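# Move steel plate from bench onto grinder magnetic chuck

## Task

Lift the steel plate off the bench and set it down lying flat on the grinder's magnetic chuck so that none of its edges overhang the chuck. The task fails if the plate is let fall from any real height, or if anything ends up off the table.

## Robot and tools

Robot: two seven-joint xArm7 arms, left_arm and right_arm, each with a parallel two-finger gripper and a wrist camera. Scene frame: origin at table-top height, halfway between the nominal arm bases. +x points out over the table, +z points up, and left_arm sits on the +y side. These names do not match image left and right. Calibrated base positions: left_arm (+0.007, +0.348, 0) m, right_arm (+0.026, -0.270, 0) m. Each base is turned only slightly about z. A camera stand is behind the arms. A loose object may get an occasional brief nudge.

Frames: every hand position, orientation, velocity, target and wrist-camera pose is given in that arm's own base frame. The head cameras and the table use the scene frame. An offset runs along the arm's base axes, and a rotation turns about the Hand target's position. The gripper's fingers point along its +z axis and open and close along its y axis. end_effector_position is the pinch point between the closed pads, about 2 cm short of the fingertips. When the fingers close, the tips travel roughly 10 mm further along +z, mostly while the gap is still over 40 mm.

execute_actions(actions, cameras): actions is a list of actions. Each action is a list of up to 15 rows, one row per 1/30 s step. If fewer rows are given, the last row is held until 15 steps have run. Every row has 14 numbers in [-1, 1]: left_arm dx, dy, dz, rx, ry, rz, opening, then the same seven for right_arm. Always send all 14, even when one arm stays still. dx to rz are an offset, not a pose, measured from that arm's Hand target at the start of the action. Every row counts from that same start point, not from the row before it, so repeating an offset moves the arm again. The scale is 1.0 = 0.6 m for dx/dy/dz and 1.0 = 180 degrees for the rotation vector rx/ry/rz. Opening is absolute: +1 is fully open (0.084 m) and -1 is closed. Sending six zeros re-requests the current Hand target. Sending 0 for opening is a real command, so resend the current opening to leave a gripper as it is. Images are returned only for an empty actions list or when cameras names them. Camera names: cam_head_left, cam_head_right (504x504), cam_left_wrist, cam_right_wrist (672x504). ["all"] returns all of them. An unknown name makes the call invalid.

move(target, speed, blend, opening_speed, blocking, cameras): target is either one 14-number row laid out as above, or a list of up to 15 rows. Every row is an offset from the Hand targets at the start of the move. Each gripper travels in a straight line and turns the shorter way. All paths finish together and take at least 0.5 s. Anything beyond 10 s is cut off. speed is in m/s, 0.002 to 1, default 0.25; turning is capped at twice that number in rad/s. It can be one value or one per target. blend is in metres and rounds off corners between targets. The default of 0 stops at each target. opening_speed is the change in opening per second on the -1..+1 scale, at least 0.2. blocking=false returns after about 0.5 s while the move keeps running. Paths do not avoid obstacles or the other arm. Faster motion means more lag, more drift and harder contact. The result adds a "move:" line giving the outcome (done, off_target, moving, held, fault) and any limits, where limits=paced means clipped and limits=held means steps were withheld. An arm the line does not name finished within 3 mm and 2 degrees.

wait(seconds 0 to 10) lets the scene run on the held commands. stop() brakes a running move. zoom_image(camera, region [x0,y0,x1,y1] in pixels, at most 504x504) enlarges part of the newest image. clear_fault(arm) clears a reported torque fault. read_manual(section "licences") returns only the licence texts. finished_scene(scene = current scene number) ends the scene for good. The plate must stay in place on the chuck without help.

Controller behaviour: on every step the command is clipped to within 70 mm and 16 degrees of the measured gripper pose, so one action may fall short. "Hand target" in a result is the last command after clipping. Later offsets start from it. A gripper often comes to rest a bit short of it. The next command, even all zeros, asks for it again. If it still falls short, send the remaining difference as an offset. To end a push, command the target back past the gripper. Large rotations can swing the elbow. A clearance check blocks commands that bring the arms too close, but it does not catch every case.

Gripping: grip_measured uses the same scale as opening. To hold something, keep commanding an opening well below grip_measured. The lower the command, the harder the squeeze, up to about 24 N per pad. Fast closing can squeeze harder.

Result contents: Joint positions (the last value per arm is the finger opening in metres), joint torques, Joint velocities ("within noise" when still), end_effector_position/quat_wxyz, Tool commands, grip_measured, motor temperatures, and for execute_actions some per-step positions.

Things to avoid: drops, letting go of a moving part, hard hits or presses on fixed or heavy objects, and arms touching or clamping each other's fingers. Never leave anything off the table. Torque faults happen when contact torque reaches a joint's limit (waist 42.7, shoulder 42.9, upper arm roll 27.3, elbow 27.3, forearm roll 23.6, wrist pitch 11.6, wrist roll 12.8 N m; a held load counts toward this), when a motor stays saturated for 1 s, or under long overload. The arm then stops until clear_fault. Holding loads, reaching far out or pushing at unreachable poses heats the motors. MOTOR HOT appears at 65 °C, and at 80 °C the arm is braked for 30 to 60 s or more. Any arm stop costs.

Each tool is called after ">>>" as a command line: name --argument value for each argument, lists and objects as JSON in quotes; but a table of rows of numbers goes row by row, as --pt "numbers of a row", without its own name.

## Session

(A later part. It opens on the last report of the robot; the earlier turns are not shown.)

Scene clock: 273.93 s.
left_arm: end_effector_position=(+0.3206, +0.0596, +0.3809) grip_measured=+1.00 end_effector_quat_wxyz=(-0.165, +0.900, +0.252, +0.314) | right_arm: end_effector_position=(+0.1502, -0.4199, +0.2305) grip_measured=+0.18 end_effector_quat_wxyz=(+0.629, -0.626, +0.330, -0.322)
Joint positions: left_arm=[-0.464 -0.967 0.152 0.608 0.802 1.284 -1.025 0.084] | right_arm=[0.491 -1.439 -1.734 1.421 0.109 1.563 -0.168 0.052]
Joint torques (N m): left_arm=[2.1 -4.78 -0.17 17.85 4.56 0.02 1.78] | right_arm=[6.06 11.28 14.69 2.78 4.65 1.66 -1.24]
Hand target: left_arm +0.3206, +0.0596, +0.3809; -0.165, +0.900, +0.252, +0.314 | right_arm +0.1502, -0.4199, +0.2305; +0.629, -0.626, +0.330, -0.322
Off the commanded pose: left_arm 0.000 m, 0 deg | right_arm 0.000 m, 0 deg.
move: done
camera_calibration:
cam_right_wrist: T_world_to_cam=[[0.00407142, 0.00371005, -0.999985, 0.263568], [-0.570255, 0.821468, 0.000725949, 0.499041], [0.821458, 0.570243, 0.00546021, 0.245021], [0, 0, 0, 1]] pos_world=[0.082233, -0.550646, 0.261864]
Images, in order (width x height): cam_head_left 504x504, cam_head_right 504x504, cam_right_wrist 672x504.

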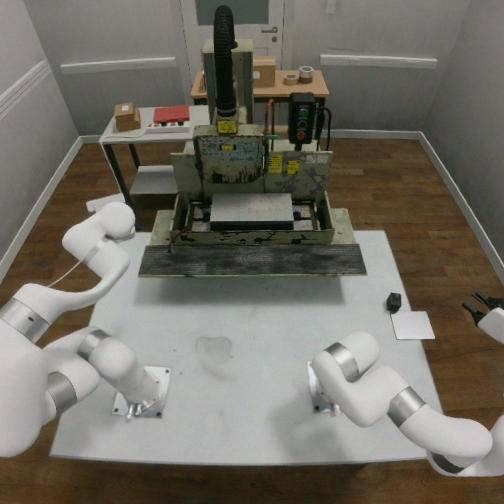

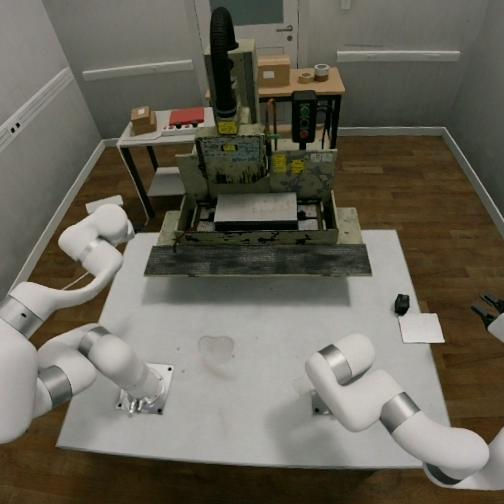

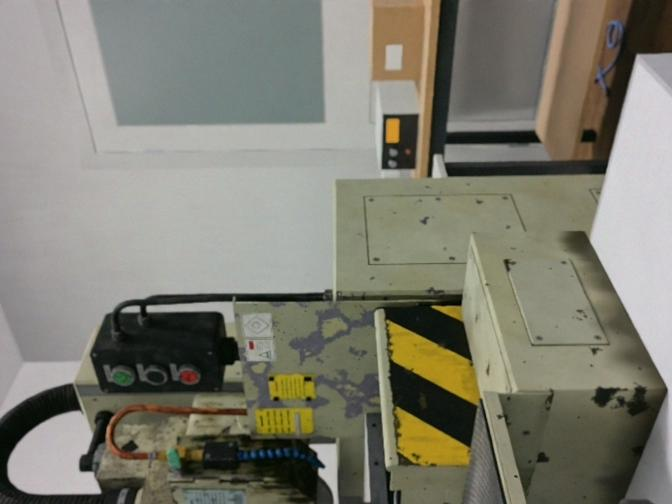

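>>> move --pt "0 0 0 0 0 0 1 0.07 -0.03 0 0 0 0 1" --pt "0 0 0 0 0 0 1 0.07 -0.03 -0.34 0 0 0 1" --speed '[0.2,0.12]' --cameras '["cam_right_wrist","cam_head_left","cam_head_right"]'

Scene clock: 285.40 s.
left_arm: end_effector_position=(+0.3206, +0.0596, +0.3809) grip_measured=+1.00 end_effector_quat_wxyz=(-0.165, +0.900, +0.252, +0.314) | right_arm: end_effector_position=(+0.1922, -0.4379, +0.0265) grip_measured=+1.00 end_effector_quat_wxyz=(+0.629, -0.626, +0.330, -0.322)
Joint positions: left_arm=[-0.464 -0.967 0.152 0.608 0.802 1.284 -1.025 0.084] | right_arm=[0.756 -1.708 -1.985 1.732 -0.067 1.545 -0.417 0.084]
Joint torques (N m): left_arm=[1.96 -4.69 -0.14 17.75 4.46 0.06 1.68] | right_arm=[6.12 13.59 12.88 1.28 -0.75 2.19 -1.31]
Hand target: left_arm +0.3206, +0.0596, +0.3809; -0.165, +0.900, +0.252, +0.314 | right_arm +0.1922, -0.4379, +0.0265; +0.629, -0.626, +0.330, -0.322
Off the commanded pose: left_arm 0.000 m, 0 deg | right_arm 0.000 m, 0 deg.
move: done
camera_calibration:
cam_right_wrist: T_world_to_cam=[[0.00407142, 0.00371005, -0.999985, 0.0594667], [-0.570255, 0.821468, 0.000725949, 0.537926], [0.821458, 0.570243, 0.00546021, 0.221898], [0, 0, 0, 1]] pos_world=[0.124233, -0.568646, 0.0578637]
Images, in order (width x height): cam_head_left 504x504, cam_head_right 504x504, cam_right_wrist 672x504.

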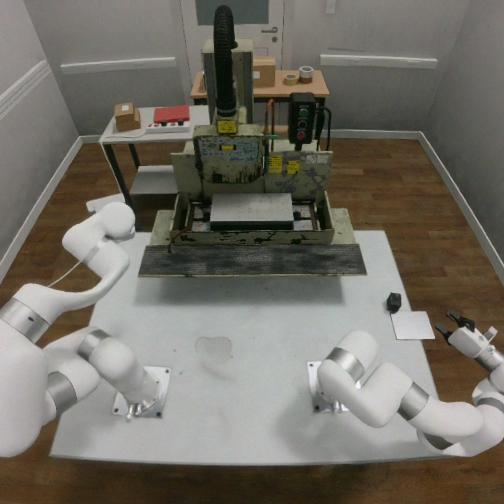

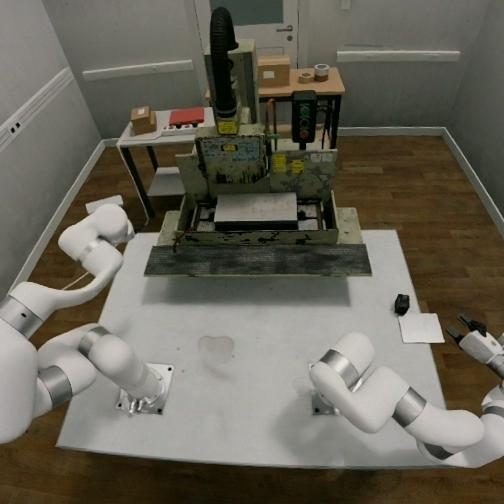

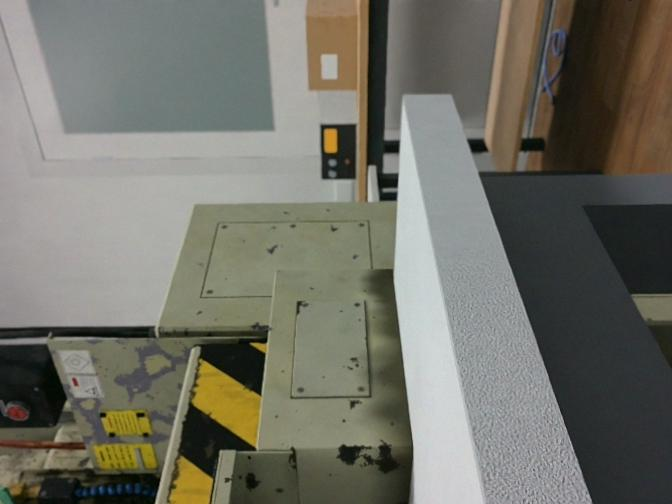

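>>> move --pt "0 0 0 0 0 0 1 0 0 -0.0392 0 0 0 1" --speed '[0.08]' --cameras '["cam_right_wrist","cam_head_left","cam_head_right"]'

>>> zoom_image --camera "cam_head_left" --region '[370, 270, 504, 404]'

>>> zoom_image --camera "cam_head_right" --region '[370, 270, 504, 404]'

Scene clock: 288.80 s.
left_arm: end_effector_position=(+0.3206, +0.0596, +0.3809) grip_measured=+1.00 end_effector_quat_wxyz=(-0.165, +0.900, +0.252, +0.314) | right_arm: end_effector_position=(+0.1922, -0.4379, +0.0030) grip_measured=+1.00 end_effector_quat_wxyz=(+0.629, -0.626, +0.330, -0.322)
Joint positions: left_arm=[-0.464 -0.967 0.152 0.608 0.802 1.284 -1.025 0.084] | right_arm=[0.785 -1.745 -2.006 1.79 -0.083 1.56 -0.447 0.084]
Joint torques (N m): left_arm=[2 -4.65 -0.07 17.94 4.49 -0.05 1.78] | right_arm=[6.08 13.8 12.27 1.15 -0.76 2.24 -1.27]
Hand target: left_arm +0.3206, +0.0596, +0.3809; -0.165, +0.900, +0.252, +0.314 | right_arm +0.1922, -0.4379, +0.0030; +0.629, -0.626, +0.330, -0.322
Off the commanded pose: left_arm 0.000 m, 0 deg | right_arm 0.000 m, 0 deg.
move: done
camera_calibration:
cam_right_wrist: T_world_to_cam=[[0.00407142, 0.00371005, -0.999985, 0.0358671], [-0.570255, 0.821468, 0.000725949, 0.537944], [0.821458, 0.570243, 0.00546021, 0.222027], [0, 0, 0, 1]] pos_world=[0.124233, -0.568646, 0.0342637]
Images, in order (width x height): cam_head_left 504x504, cam_head_right 504x504, cam_right_wrist 672x504.

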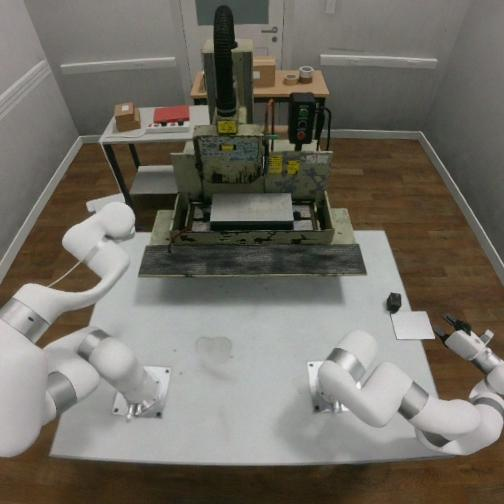

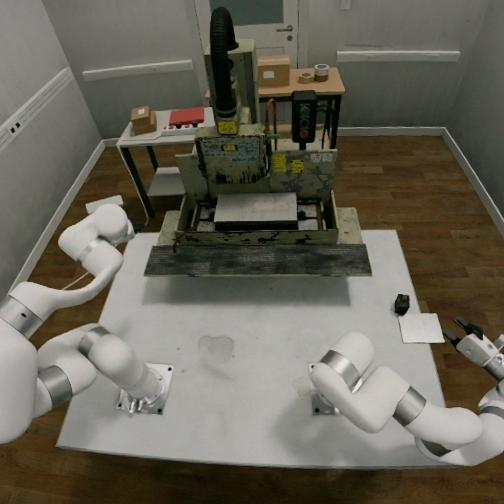

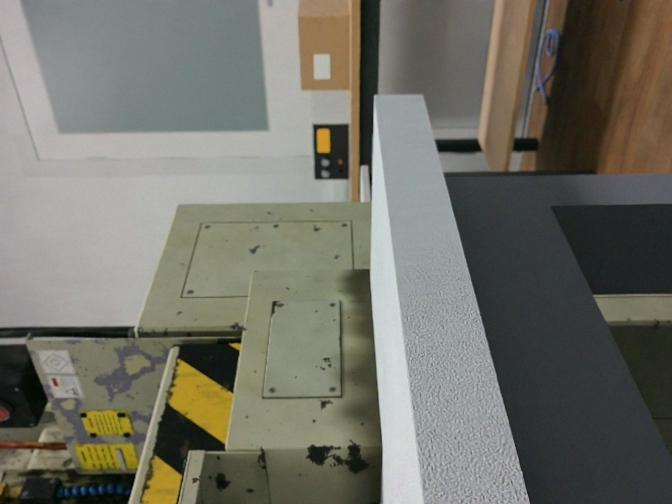

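Scaled by 3.761 from the camera's 504x504 image, which has a finer 720x720 frame.

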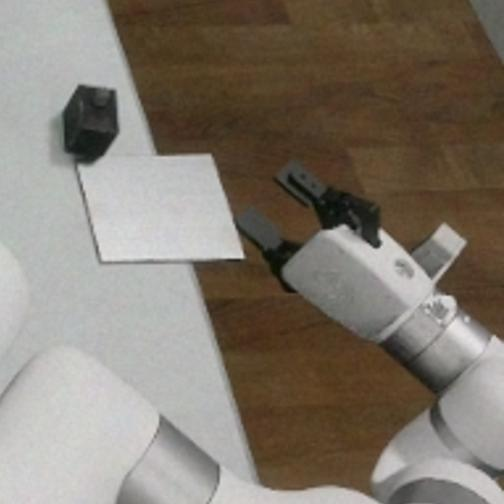

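Scaled by 3.761 from the camera's 504x504 image, which has a finer 720x720 frame.

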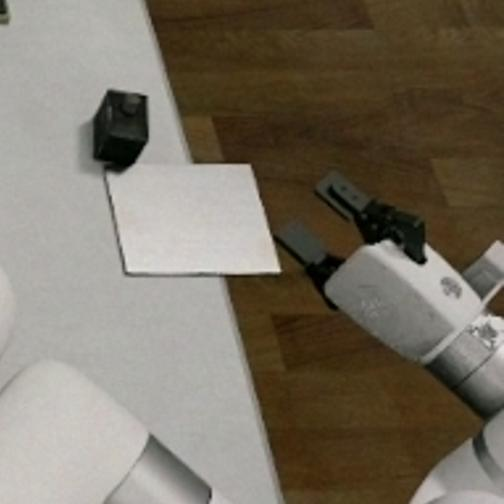

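>>> move --pt "0 0 0 0 0 0 1 0 0.11 0.0025 0 0 0 1" --speed '[0.06]' --cameras '["cam_right_wrist","cam_head_left","cam_head_right"]'

>>> zoom_image --camera "cam_head_left" --region '[370, 270, 504, 404]'

>>> zoom_image --camera "cam_head_right" --region '[370, 270, 504, 404]'

Scene clock: 302.93 s.
left_arm: end_effector_position=(+0.3206, +0.0596, +0.3809) grip_measured=+1.00 end_effector_quat_wxyz=(-0.165, +0.900, +0.252, +0.314) | right_arm: end_effector_position=(+0.1922, -0.3719, +0.0045) grip_measured=+1.00 end_effector_quat_wxyz=(+0.629, -0.626, +0.330, -0.322)
Joint positions: left_arm=[-0.464 -0.967 0.152 0.608 0.802 1.284 -1.025 0.084] | right_arm=[0.589 -1.691 -2.064 1.439 -0.119 1.404 -0.462 0.084]
Joint torques (N m): left_arm=[2.13 -4.61 -0.2 18.06 4.48 -0.12 1.69] | right_arm=[-5.52 20.37 12.64 -3.3 -1.03 -0.45 -1.19]
Hand target: left_arm +0.3206, +0.0596, +0.3809; -0.165, +0.900, +0.252, +0.314 | right_arm +0.1922, -0.3719, +0.0045; +0.629, -0.626, +0.330, -0.322
Off the commanded pose: left_arm 0.000 m, 0 deg | right_arm 0.000 m, 0 deg.
move: done
camera_calibration:
cam_right_wrist: T_world_to_cam=[[0.00407131, 0.00371079, -0.999985, 0.0371226], [-0.570301, 0.821435, 0.00072631, 0.483715], [0.821425, 0.57029, 0.00546058, 0.18441], [0, 0, 0, 1]] pos_world=[0.124233, -0.502646, 0.0357637]
Images, in order (width x height): cam_head_left 504x504, cam_head_right 504x504, cam_right_wrist 672x504.

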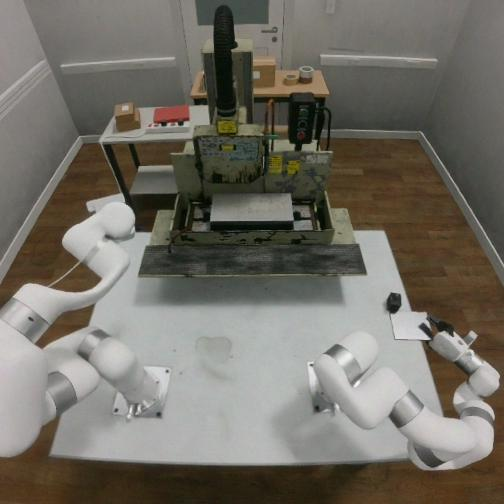

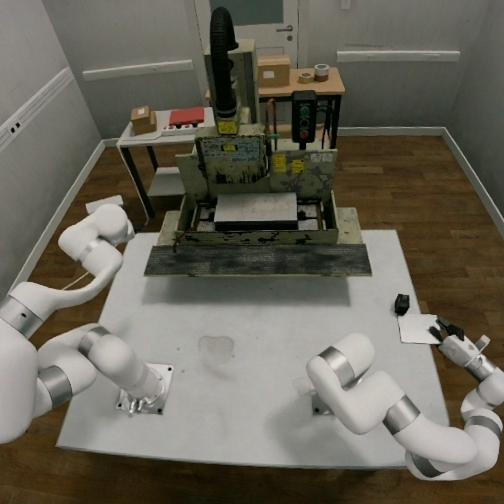

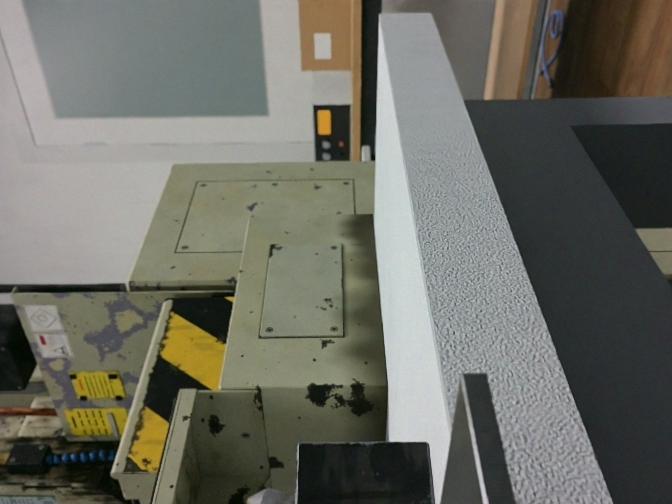

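Scaled by 3.761 from the camera's 504x504 image, which has a finer 720x720 frame.

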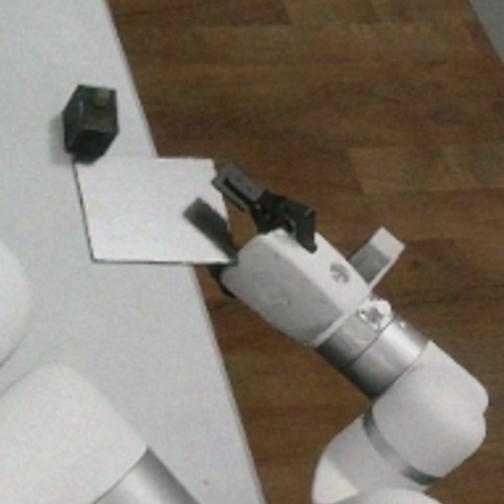

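Scaled by 3.761 from the camera's 504x504 image, which has a finer 720x720 frame.

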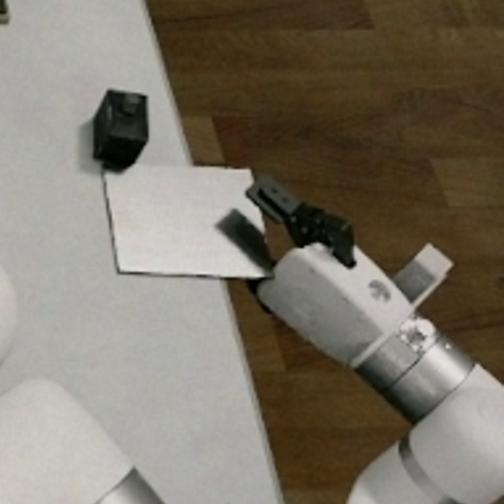

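>>> zoom_image --camera "cam_right_wrist" --region '[360, 300, 600, 504]'

Scaled by 2.100 from the camera's 672x504 image, which has a finer 960x720 frame.

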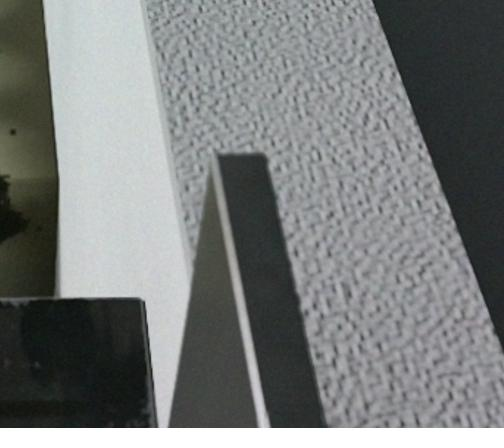

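>>> move --pt "0 0 0 0 0 0 1 0.014 -0.0075 0.0008 0 0 0 1" --speed '[0.06]' --cameras '["cam_right_wrist","cam_head_left"]'

>>> zoom_image --camera "cam_head_left" --region '[370, 270, 504, 404]'

Scene clock: 320.63 s.
left_arm: end_effector_position=(+0.3206, +0.0596, +0.3809) grip_measured=+1.00 end_effector_quat_wxyz=(-0.165, +0.900, +0.252, +0.314) | right_arm: end_effector_position=(+0.2006, -0.3764, +0.0050) grip_measured=+1.00 end_effector_quat_wxyz=(+0.629, -0.626, +0.330, -0.322)
Joint positions: left_arm=[-0.464 -0.967 0.152 0.608 0.802 1.284 -1.025 0.084] | right_arm=[0.613 -1.698 -2.056 1.455 -0.114 1.396 -0.457 0.084]
Joint torques (N m): left_arm=[1.6 -4.82 -0.05 18.26 4.45 -0.17 1.76] | right_arm=[6.32 10.39 16.29 0.2 3.95 -0.63 1.09]
Motor temperatures (°C): left_arm=[38 41 42 45 35 38 38] | right_arm=[37 42 40 37 39 38 43]
Hand target: left_arm +0.3206, +0.0596, +0.3809; -0.165, +0.900, +0.252, +0.314 | right_arm +0.2006, -0.3764, +0.0050; +0.629, -0.626, +0.330, -0.322
Off the commanded pose: left_arm 0.000 m, 0 deg | right_arm 0.000 m, 0 deg.
move: done
camera_calibration:
cam_right_wrist: T_world_to_cam=[[0.00407107, 0.00371056, -0.999985, 0.037605], [-0.570255, 0.821468, 0.000726567, 0.492212], [0.821458, 0.570243, 0.00546021, 0.180046], [0, 0, 0, 1]] pos_world=[0.132633, -0.507146, 0.0362637]
Images, in order (width x height): cam_head_left 504x504, cam_right_wrist 672x504.

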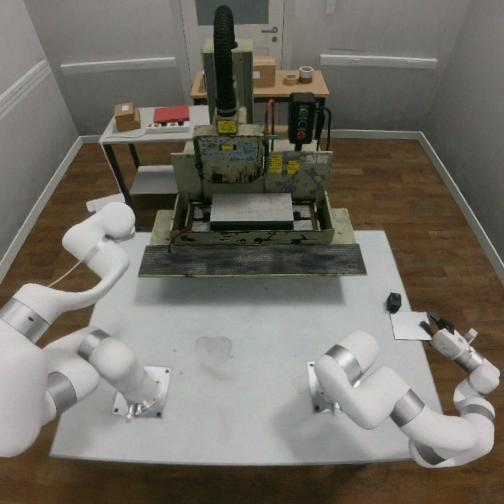

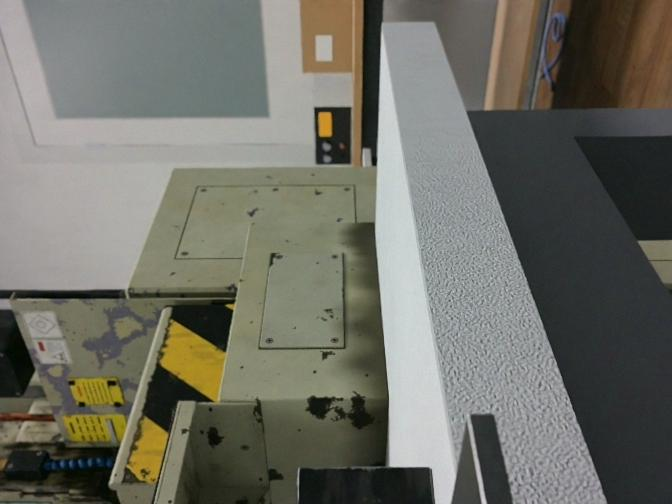

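Scaled by 3.761 from the camera's 504x504 image, which has a finer 720x720 frame.

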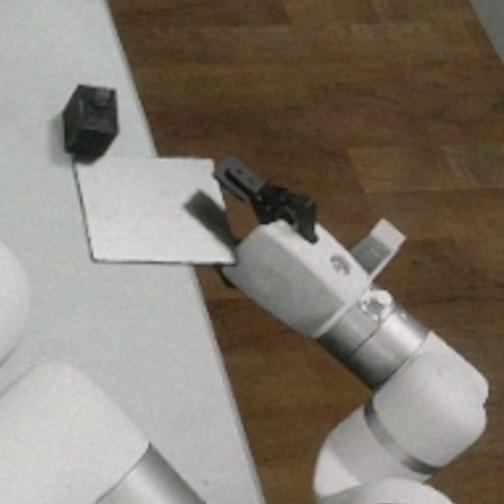

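>>> move --target '[0,0,0,0,0,0,1, 0,0,0,0,0,0,-1]' --opening_speed 0.7 --cameras '["cam_right_wrist","cam_head_left","cam_head_right"]'

>>> zoom_image --camera "cam_head_left" --region '[370, 270, 504, 404]'

Scene clock: 332.77 s.
left_arm: end_effector_position=(+0.3206, +0.0596, +0.3809) grip_measured=+1.00 end_effector_quat_wxyz=(-0.165, +0.900, +0.252, +0.314) | right_arm: end_effector_position=(+0.2007, -0.3764, +0.0050) grip_measured=-0.87 end_effector_quat_wxyz=(+0.629, -0.626, +0.330, -0.322)
Joint positions: left_arm=[-0.464 -0.967 0.152 0.608 0.802 1.284 -1.025 0.084] | right_arm=[0.613 -1.698 -2.056 1.455 -0.114 1.396 -0.457 0.006]
Joint torques (N m): left_arm=[1.95 -4.46 -0.28 18.29 4.39 -0.11 1.71] | right_arm=[5.11 11.63 10.54 0.22 -0.76 -0.43 1.07]
Hand target: left_arm +0.3206, +0.0596, +0.3809; -0.165, +0.900, +0.252, +0.314 | right_arm +0.2006, -0.3764, +0.0050; +0.629, -0.626, +0.330, -0.322
Off the commanded pose: left_arm 0.000 m, 0 deg | right_arm 0.000 m, 0 deg.
move: done
camera_calibration:
cam_right_wrist: T_world_to_cam=[[0.00421057, 0.00368485, -0.999984, 0.0376738], [-0.570254, 0.821468, 0.000625896, 0.492298], [0.821457, 0.570243, 0.00556015, 0.180099], [0, 0, 0, 1]] pos_world=[0.132633, -0.507246, 0.0363637]
Images, in order (width x height): cam_head_left 504x504, cam_head_right 504x504, cam_right_wrist 672x504.

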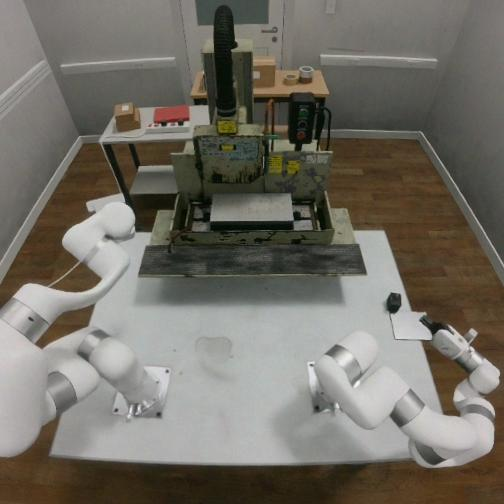

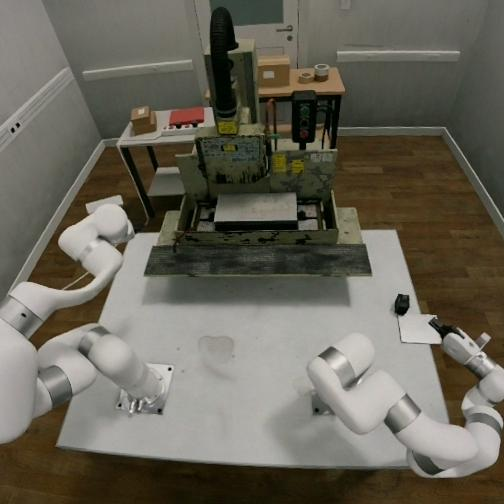

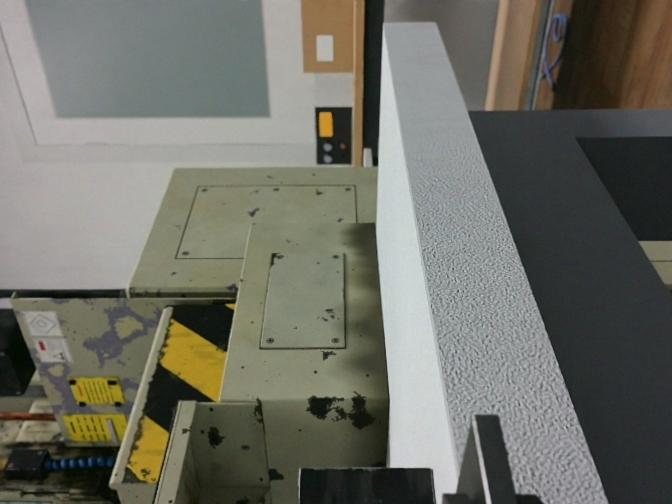

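Scaled by 3.761 from the camera's 504x504 image, which has a finer 720x720 frame.

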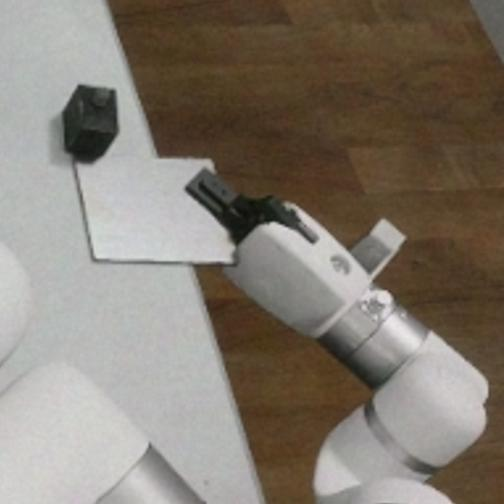

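>>> move --target '[0,0,0,0,0,0,1, 0,-0.0217,0.001,0,0,0,-1]' --speed 0.04

>>> move --pt "0 0 0 0 0 0 1 0 0 0 0 0 0 1" --pt "0 0 0 0 0 0 1 0 0.0217 -0.0005 0 0 0 1" --speed 0.04 --opening_speed 1.5 --cameras '["cam_right_wrist","cam_head_left"]'

>>> zoom_image --camera "cam_head_left" --region '[370, 270, 504, 404]'

Scene clock: 337.07 s.
left_arm: end_effector_position=(+0.3206, +0.0596, +0.3809) grip_measured=+1.00 end_effector_quat_wxyz=(-0.165, +0.900, +0.252, +0.314) | right_arm: end_effector_position=(+0.2006, -0.3894, +0.0055) grip_measured=-0.87 end_effector_quat_wxyz=(+0.629, -0.626, +0.330, -0.322)
Joint positions: left_arm=[-0.464 -0.967 0.152 0.608 0.802 1.284 -1.025 0.084] | right_arm=[0.647 -1.707 -2.043 1.516 -0.106 1.423 -0.452 0.006]
Joint torques (N m): left_arm=[1.95 -4.5 -0.23 18.58 4.03 -0.16 1.71] | right_arm=[5.97 11.46 16.72 1.16 4.43 1.21 1.48]
Hand target: left_arm +0.3206, +0.0596, +0.3809; -0.165, +0.900, +0.252, +0.314 | right_arm +0.2006, -0.3894, +0.0056; +0.629, -0.626, +0.330, -0.322
Off the commanded pose: left_arm 0.000 m, 0 deg | right_arm 0.000 m, 0 deg.
move: done

Scene clock: 339.60 s.
left_arm: end_effector_position=(+0.3206, +0.0596, +0.3809) grip_measured=+1.00 end_effector_quat_wxyz=(-0.165, +0.900, +0.252, +0.314) | right_arm: end_effector_position=(+0.2006, -0.3764, +0.0053) grip_measured=+1.00 end_effector_quat_wxyz=(+0.629, -0.626, +0.330, -0.322)
Joint positions: left_arm=[-0.464 -0.967 0.152 0.608 0.802 1.284 -1.025 0.084] | right_arm=[0.613 -1.698 -2.055 1.454 -0.114 1.396 -0.456 0.084]
Joint torques (N m): left_arm=[1.58 -4.3 -0.21 18.57 4.11 -0.03 1.7] | right_arm=[-5.15 20.53 12.58 -3.15 -1.15 -0.26 -1.03]
Hand target: left_arm +0.3206, +0.0596, +0.3809; -0.165, +0.900, +0.252, +0.314 | right_arm +0.2006, -0.3764, +0.0053; +0.629, -0.626, +0.330, -0.322
Off the commanded pose: left_arm 0.000 m, 0 deg | right_arm 0.000 m, 0 deg.
move: done
camera_calibration:
cam_right_wrist: T_world_to_cam=[[0.00407131, 0.00371079, -0.999985, 0.0379051], [-0.570301, 0.821435, 0.00072631, 0.492202], [0.821425, 0.57029, 0.00546058, 0.180072], [0, 0, 0, 1]] pos_world=[0.132633, -0.507146, 0.0365637]
Images, in order (width x height): cam_head_left 504x504, cam_right_wrist 672x504.

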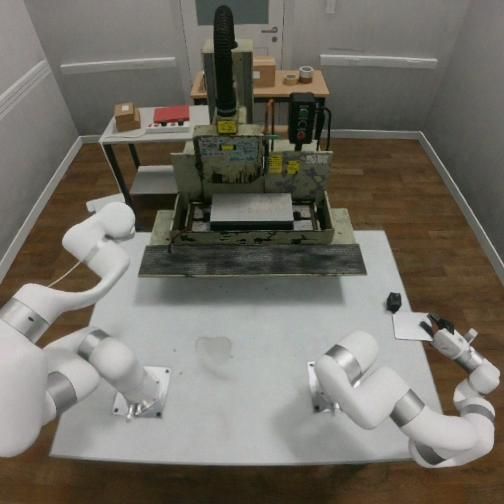

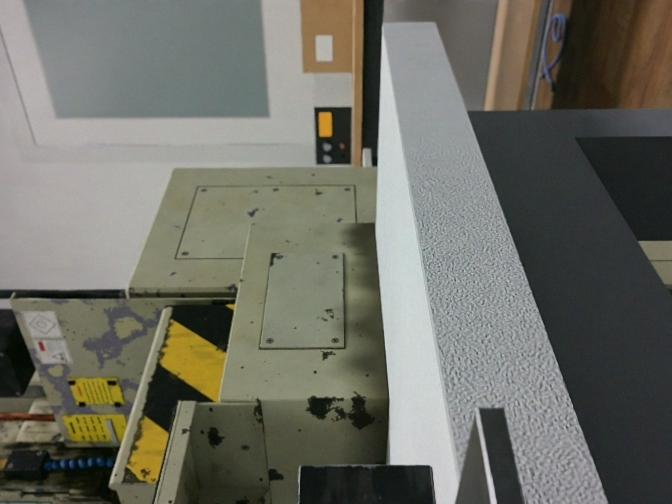

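Scaled by 3.761 from the camera's 504x504 image, which has a finer 720x720 frame.

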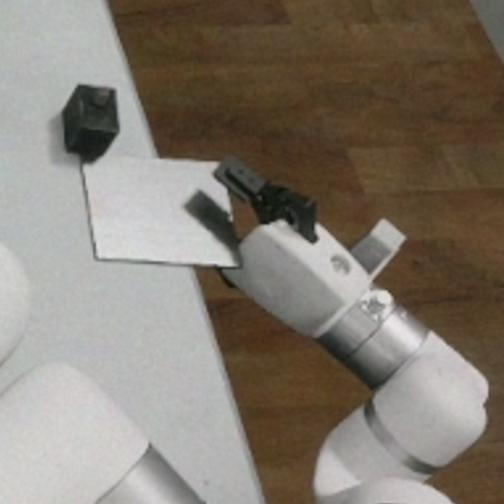

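>>> move --pt "0 0 0 0 0 0 1 0.008 -0.002 0 0 0 0 1" --pt "0 0 0 0 0 0 1 0.008 -0.002 0 0 0 0 -1" --opening_speed 0.8 --speed 0.05

>>> move --pt "0 0 0 0 0 0 1 0 0 0.05 0 0 0 -1" --speed 0.05 --cameras '["cam_right_wrist","cam_head_left","cam_head_right"]'

>>> zoom_image --camera "cam_head_left" --region '[370, 270, 504, 404]'

>>> zoom_image --camera "cam_head_right" --region '[370, 270, 504, 404]'

Scene clock: 347.27 s.
left_arm: end_effector_position=(+0.3206, +0.0596, +0.3809) grip_measured=+1.00 end_effector_quat_wxyz=(-0.165, +0.900, +0.252, +0.314) | right_arm: end_effector_position=(+0.2055, -0.3776, +0.0053) grip_measured=-0.87 end_effector_quat_wxyz=(+0.629, -0.626, +0.330, -0.322)
Joint positions: left_arm=[-0.464 -0.967 0.152 0.608 0.802 1.284 -1.025 0.084] | right_arm=[0.623 -1.701 -2.052 1.458 -0.112 1.389 -0.454 0.006]
Joint torques (N m): left_arm=[2.01 -4.19 -0.2 18.82 4.16 -0.17 1.62] | right_arm=[5 11.75 11.88 0.16 0.77 -0.47 1.12]
Hand target: left_arm +0.3206, +0.0596, +0.3809; -0.165, +0.900, +0.252, +0.314 | right_arm +0.2054, -0.3776, +0.0053; +0.629, -0.626, +0.330, -0.322
Off the commanded pose: left_arm 0.000 m, 0 deg | right_arm 0.000 m, 0 deg.
move: done

Scene clock: 348.23 s.
left_arm: end_effector_position=(+0.3206, +0.0596, +0.3809) grip_measured=+1.00 end_effector_quat_wxyz=(-0.165, +0.900, +0.252, +0.314) | right_arm: end_effector_position=(+0.2054, -0.3776, +0.0352) grip_measured=-0.87 end_effector_quat_wxyz=(+0.629, -0.626, +0.330, -0.322)
Joint positions: left_arm=[-0.464 -0.967 0.152 0.608 0.802 1.284 -1.025 0.084] | right_arm=[0.592 -1.659 -2.016 1.396 -0.09 1.377 -0.416 0.006]
Joint torques (N m): left_arm=[1.56 -4.47 -0.39 18.89 4.1 -0.15 1.64] | right_arm=[-6.02 20.48 18.97 -3.15 5.91 -0.01 1.62]
Hand target: left_arm +0.3206, +0.0596, +0.3809; -0.165, +0.900, +0.252, +0.314 | right_arm +0.2054, -0.3776, +0.0353; +0.629, -0.626, +0.330, -0.322
Off the commanded pose: left_arm 0.000 m, 0 deg | right_arm 0.000 m, 0 deg.
move: done
camera_calibration:
cam_right_wrist: T_world_to_cam=[[0.00407124, 0.00371089, -0.999985, 0.0678896], [-0.570301, 0.821435, 0.000726429, 0.495903], [0.821425, 0.57029, 0.00546058, 0.17665], [0, 0, 0, 1]] pos_world=[0.137433, -0.508346, 0.0665637]
Images, in order (width x height): cam_head_left 504x504, cam_head_right 504x504, cam_right_wrist 672x504.

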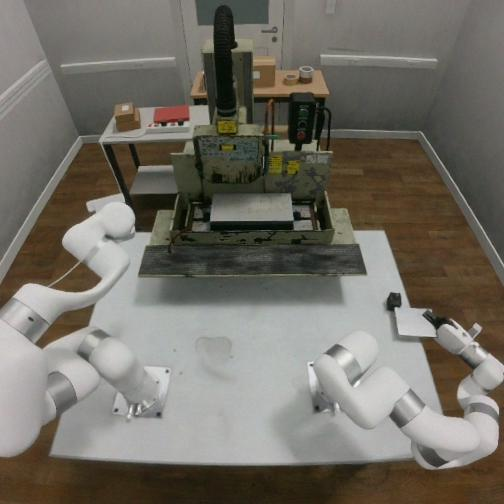

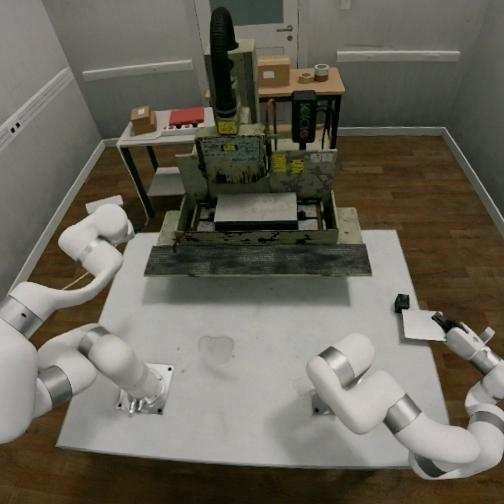

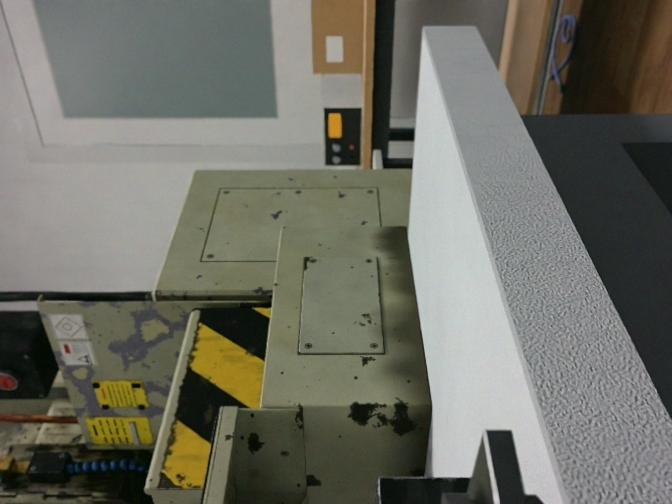

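Scaled by 3.761 from the camera's 504x504 image, which has a finer 720x720 frame.

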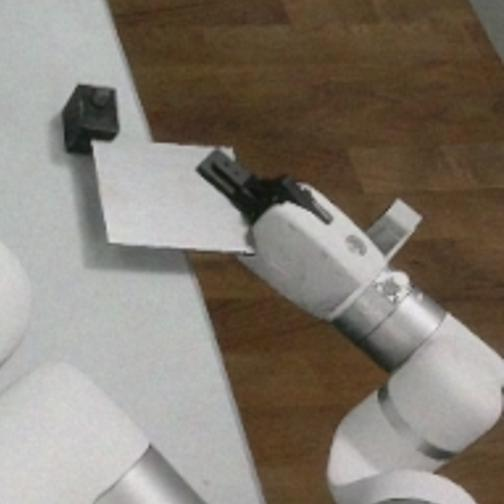

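Scaled by 3.761 from the camera's 504x504 image, which has a finer 720x720 frame.

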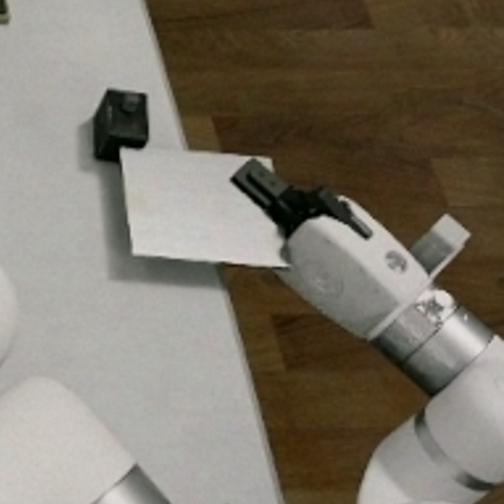

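>>> move --target '[0.16,-0.565,0.065,0,0,-0.5,-1, -0.02,-0.03,0.4,0,0,0,-1]' --speed 0.15 --cameras '["all"]'

Scene clock: 389.93 s.
left_arm: end_effector_position=(+0.4166, -0.2794, +0.4199) grip_measured=-1.00 end_effector_quat_wxyz=(+0.106, +0.815, -0.458, +0.339) | right_arm: end_effector_position=(+0.1934, -0.3956, +0.2753) grip_measured=-0.87 end_effector_quat_wxyz=(+0.629, -0.626, +0.330, -0.322)
Joint positions: left_arm=[-1.4 -0.569 0.696 0.959 0.384 0.699 0.17 0] | right_arm=[0.469 -1.404 -1.639 1.269 0.157 1.427 -0.103 0.006]
Joint torques (N m): left_arm=[-3.57 0.48 -3.03 20.98 -3.56 -0.7 1.85] | right_arm=[-5.69 19.6 20.58 3.42 6.39 1.82 1.56]
Motor temperatures (°C): left_arm=[38 41 42 46 35 38 38] | right_arm=[37 42 48 37 39 38 43]
Hand target: left_arm +0.4166, -0.2794, +0.4199; +0.106, +0.815, -0.458, +0.339 | right_arm +0.1934, -0.3956, +0.2753; +0.629, -0.626, +0.330, -0.322
Off the commanded pose: left_arm 0.000 m, 0 deg | right_arm 0.000 m, 0 deg.
move: done
camera_calibration:
cam_left_wrist: T_world_to_cam=[[-0.804353, -0.571918, -0.161015, 0.276593], [-0.343583, 0.668824, -0.659261, 0.677103], [0.484734, -0.474957, -0.734472, 0.103985], [0, 0, 0, 1]] pos_world=[0.404715, -0.245286, 0.567297]
cam_right_wrist: T_world_to_cam=[[0.00407107, 0.00371056, -0.999985, 0.308001], [-0.570255, 0.821468, 0.000726567, 0.503682], [0.821458, 0.570243, 0.00546021, 0.195433], [0, 0, 0, 1]] pos_world=[0.125433, -0.526346, 0.306564]

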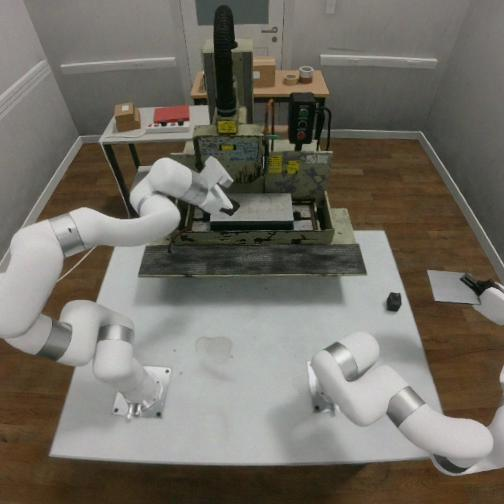

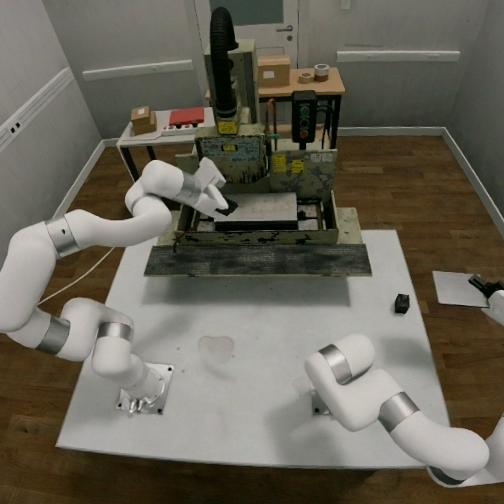

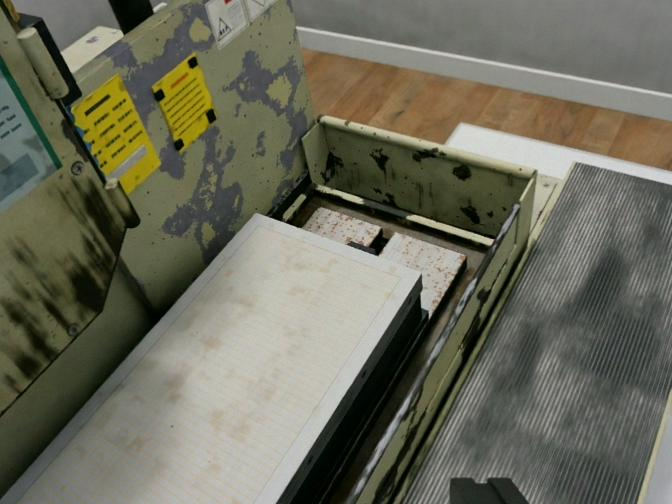

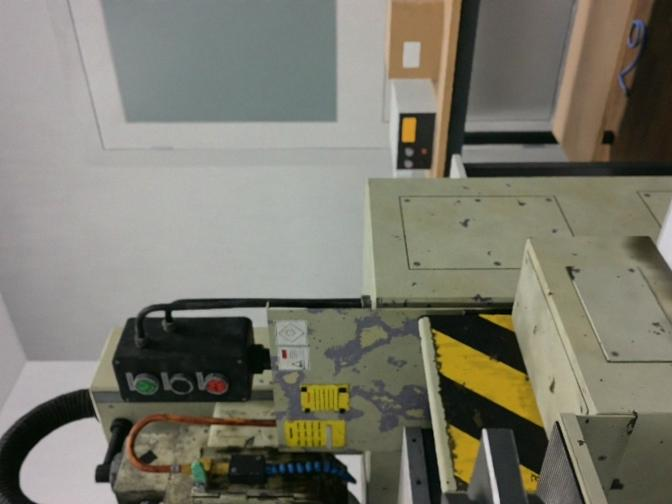

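>>> zoom_image --camera "cam_head_left" --region '[160, 150, 370, 290]'

>>> zoom_image --camera "cam_head_right" --region '[160, 150, 370, 290]'

>>> zoom_image --camera "cam_left_wrist" --region '[220, 90, 560, 345]'

Scaled by 2.400 from the camera's 504x504 image, which has a finer 720x720 frame.

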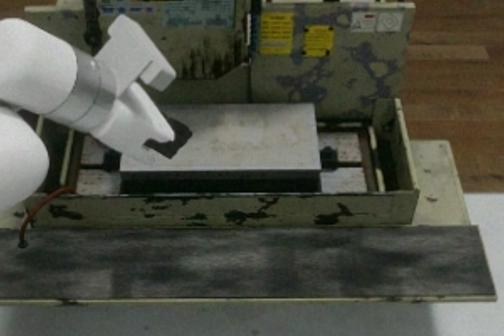

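Scaled by 2.400 from the camera's 504x504 image, which has a finer 720x720 frame.

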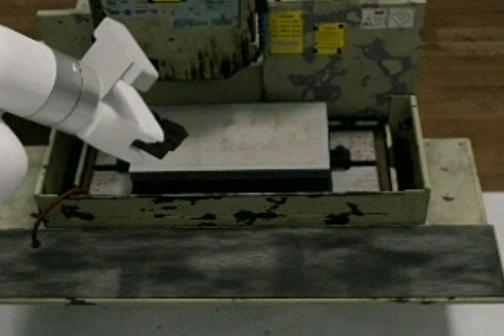

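Scaled by 1.482 from the camera's 672x504 image, which has a finer 960x720 frame.

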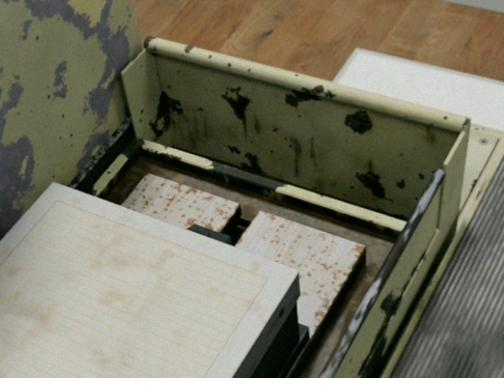

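>>> move --target '[0,0,0,0,0,0,-1, 0.26,0.24,0.24,0,0,0.0,-1]' --speed 0.12 --cameras '["cam_head_left","cam_head_right"]'

Scene clock: 423.23 s.
left_arm: end_effector_position=(+0.4166, -0.2794, +0.4199) grip_measured=-1.00 end_effector_quat_wxyz=(+0.106, +0.815, -0.458, +0.339) | right_arm: end_effector_position=(+0.3494, -0.2516, +0.4192) grip_measured=-0.87 end_effector_quat_wxyz=(+0.629, -0.626, +0.330, -0.322)
Joint positions: left_arm=[-1.401 -0.569 0.696 0.959 0.384 0.699 0.17 0] | right_arm=[0.522 -1.259 -1.237 0.84 0.429 0.871 0.047 0.006]
Joint torques (N m): left_arm=[-3.11 0.75 -3 20.75 -3.53 -0.54 1.74] | right_arm=[6.21 12.67 17.81 7.32 4.39 -1.6 1.56]
Hand target: left_arm +0.4166, -0.2794, +0.4199; +0.106, +0.815, -0.458, +0.339 | right_arm +0.3494, -0.2516, +0.4193; +0.629, -0.626, +0.330, -0.322
Off the commanded pose: left_arm 0.000 m, 0 deg | right_arm 0.000 m, 0 deg.
move: done
Images, in order (width x height): cam_head_left 504x504, cam_head_right 504x504.

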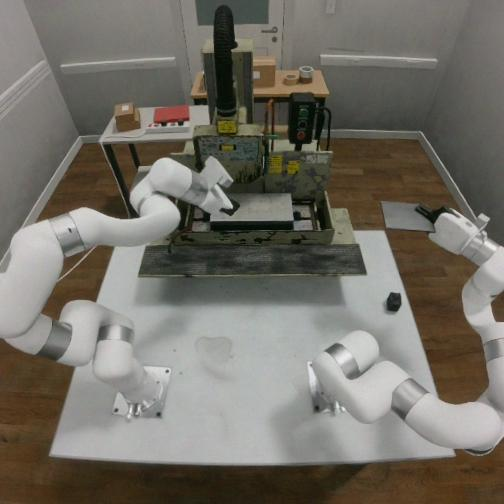

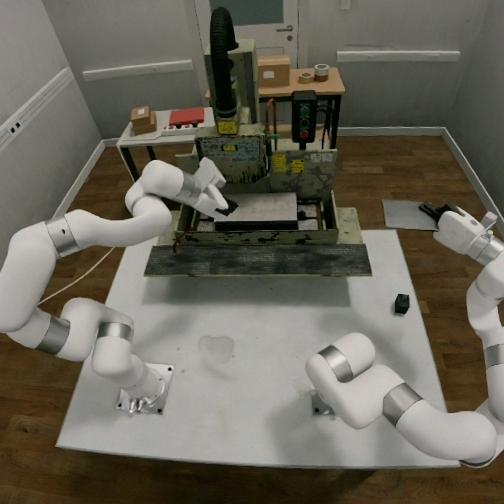

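>>> move --target '[0,0,0,0,0,0,-1, 0.429,0.5235,0.0,-0.1033,0.1309,0.0380,-1]' --speed 0.1 --cameras '["all"]'

>>> zoom_image --camera "cam_head_left" --region '[190, 120, 390, 260]'

Scene clock: 430.97 s.
left_arm: end_effector_position=(+0.4166, -0.2794, +0.4199) grip_measured=-1.00 end_effector_quat_wxyz=(+0.106, +0.815, -0.458, +0.339) | right_arm: end_effector_position=(+0.6068, +0.0625, +0.4193) grip_measured=-0.87 end_effector_quat_wxyz=(-0.459, +0.789, -0.357, +0.199)
Joint positions: left_arm=[-1.401 -0.569 0.696 0.959 0.384 0.699 0.17 0] | right_arm=[1.469 -0.356 -1.35 1.191 0.631 0.517 0.394 0.006]
Joint torques (N m): left_arm=[-3.06 0.43 -2.95 20.7 -3.34 -0.79 1.67] | right_arm=[5.79 6.79 5.63 15.37 0.69 -0.53 -0.86]
Hand target: left_arm +0.4166, -0.2794, +0.4199; +0.106, +0.815, -0.458, +0.339 | right_arm +0.6068, +0.0625, +0.4193; -0.459, +0.789, -0.357, +0.199
Off the commanded pose: left_arm 0.000 m, 0 deg | right_arm 0.000 m, 0 deg.
move: done
camera_calibration:
cam_left_wrist: T_world_to_cam=[[-0.804397, -0.571878, -0.160939, 0.276578], [-0.343638, 0.668867, -0.659188, 0.677095], [0.484622, -0.474944, -0.734554, 0.10408], [0, 0, 0, 1]] pos_world=[0.404715, -0.245286, 0.567298]
cam_right_wrist: T_world_to_cam=[[-0.369837, -0.329256, -0.868799, 0.641276], [-0.665838, 0.746096, 0.000685026, 0.425716], [0.647981, 0.578733, -0.495165, -0.0914978], [0, 0, 0, 1]] pos_world=[0.579914, -0.0535279, 0.511542]

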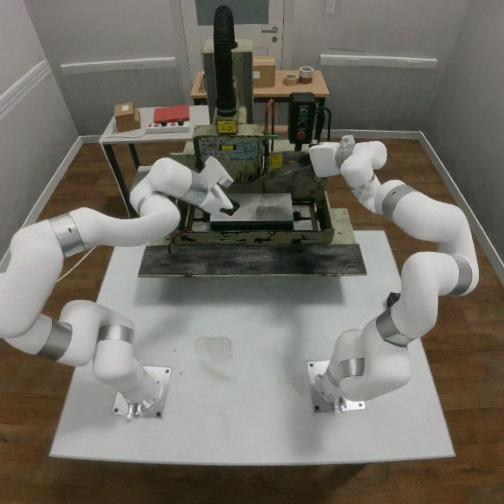

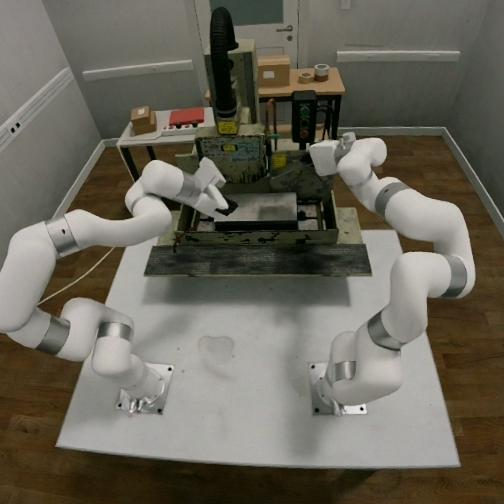

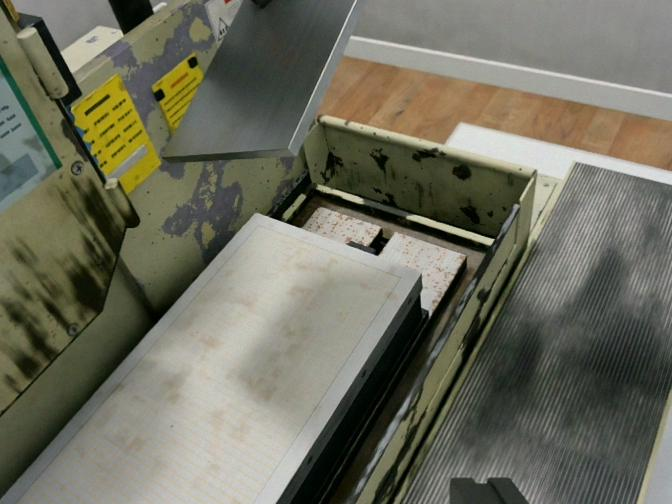

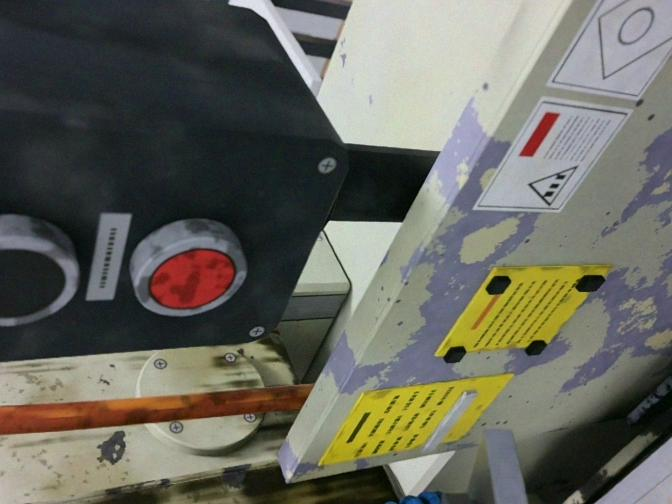

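Scaled by 2.520 from the camera's 504x504 image, which has a finer 720x720 frame.

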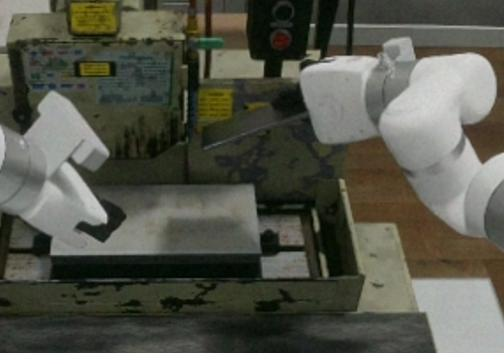

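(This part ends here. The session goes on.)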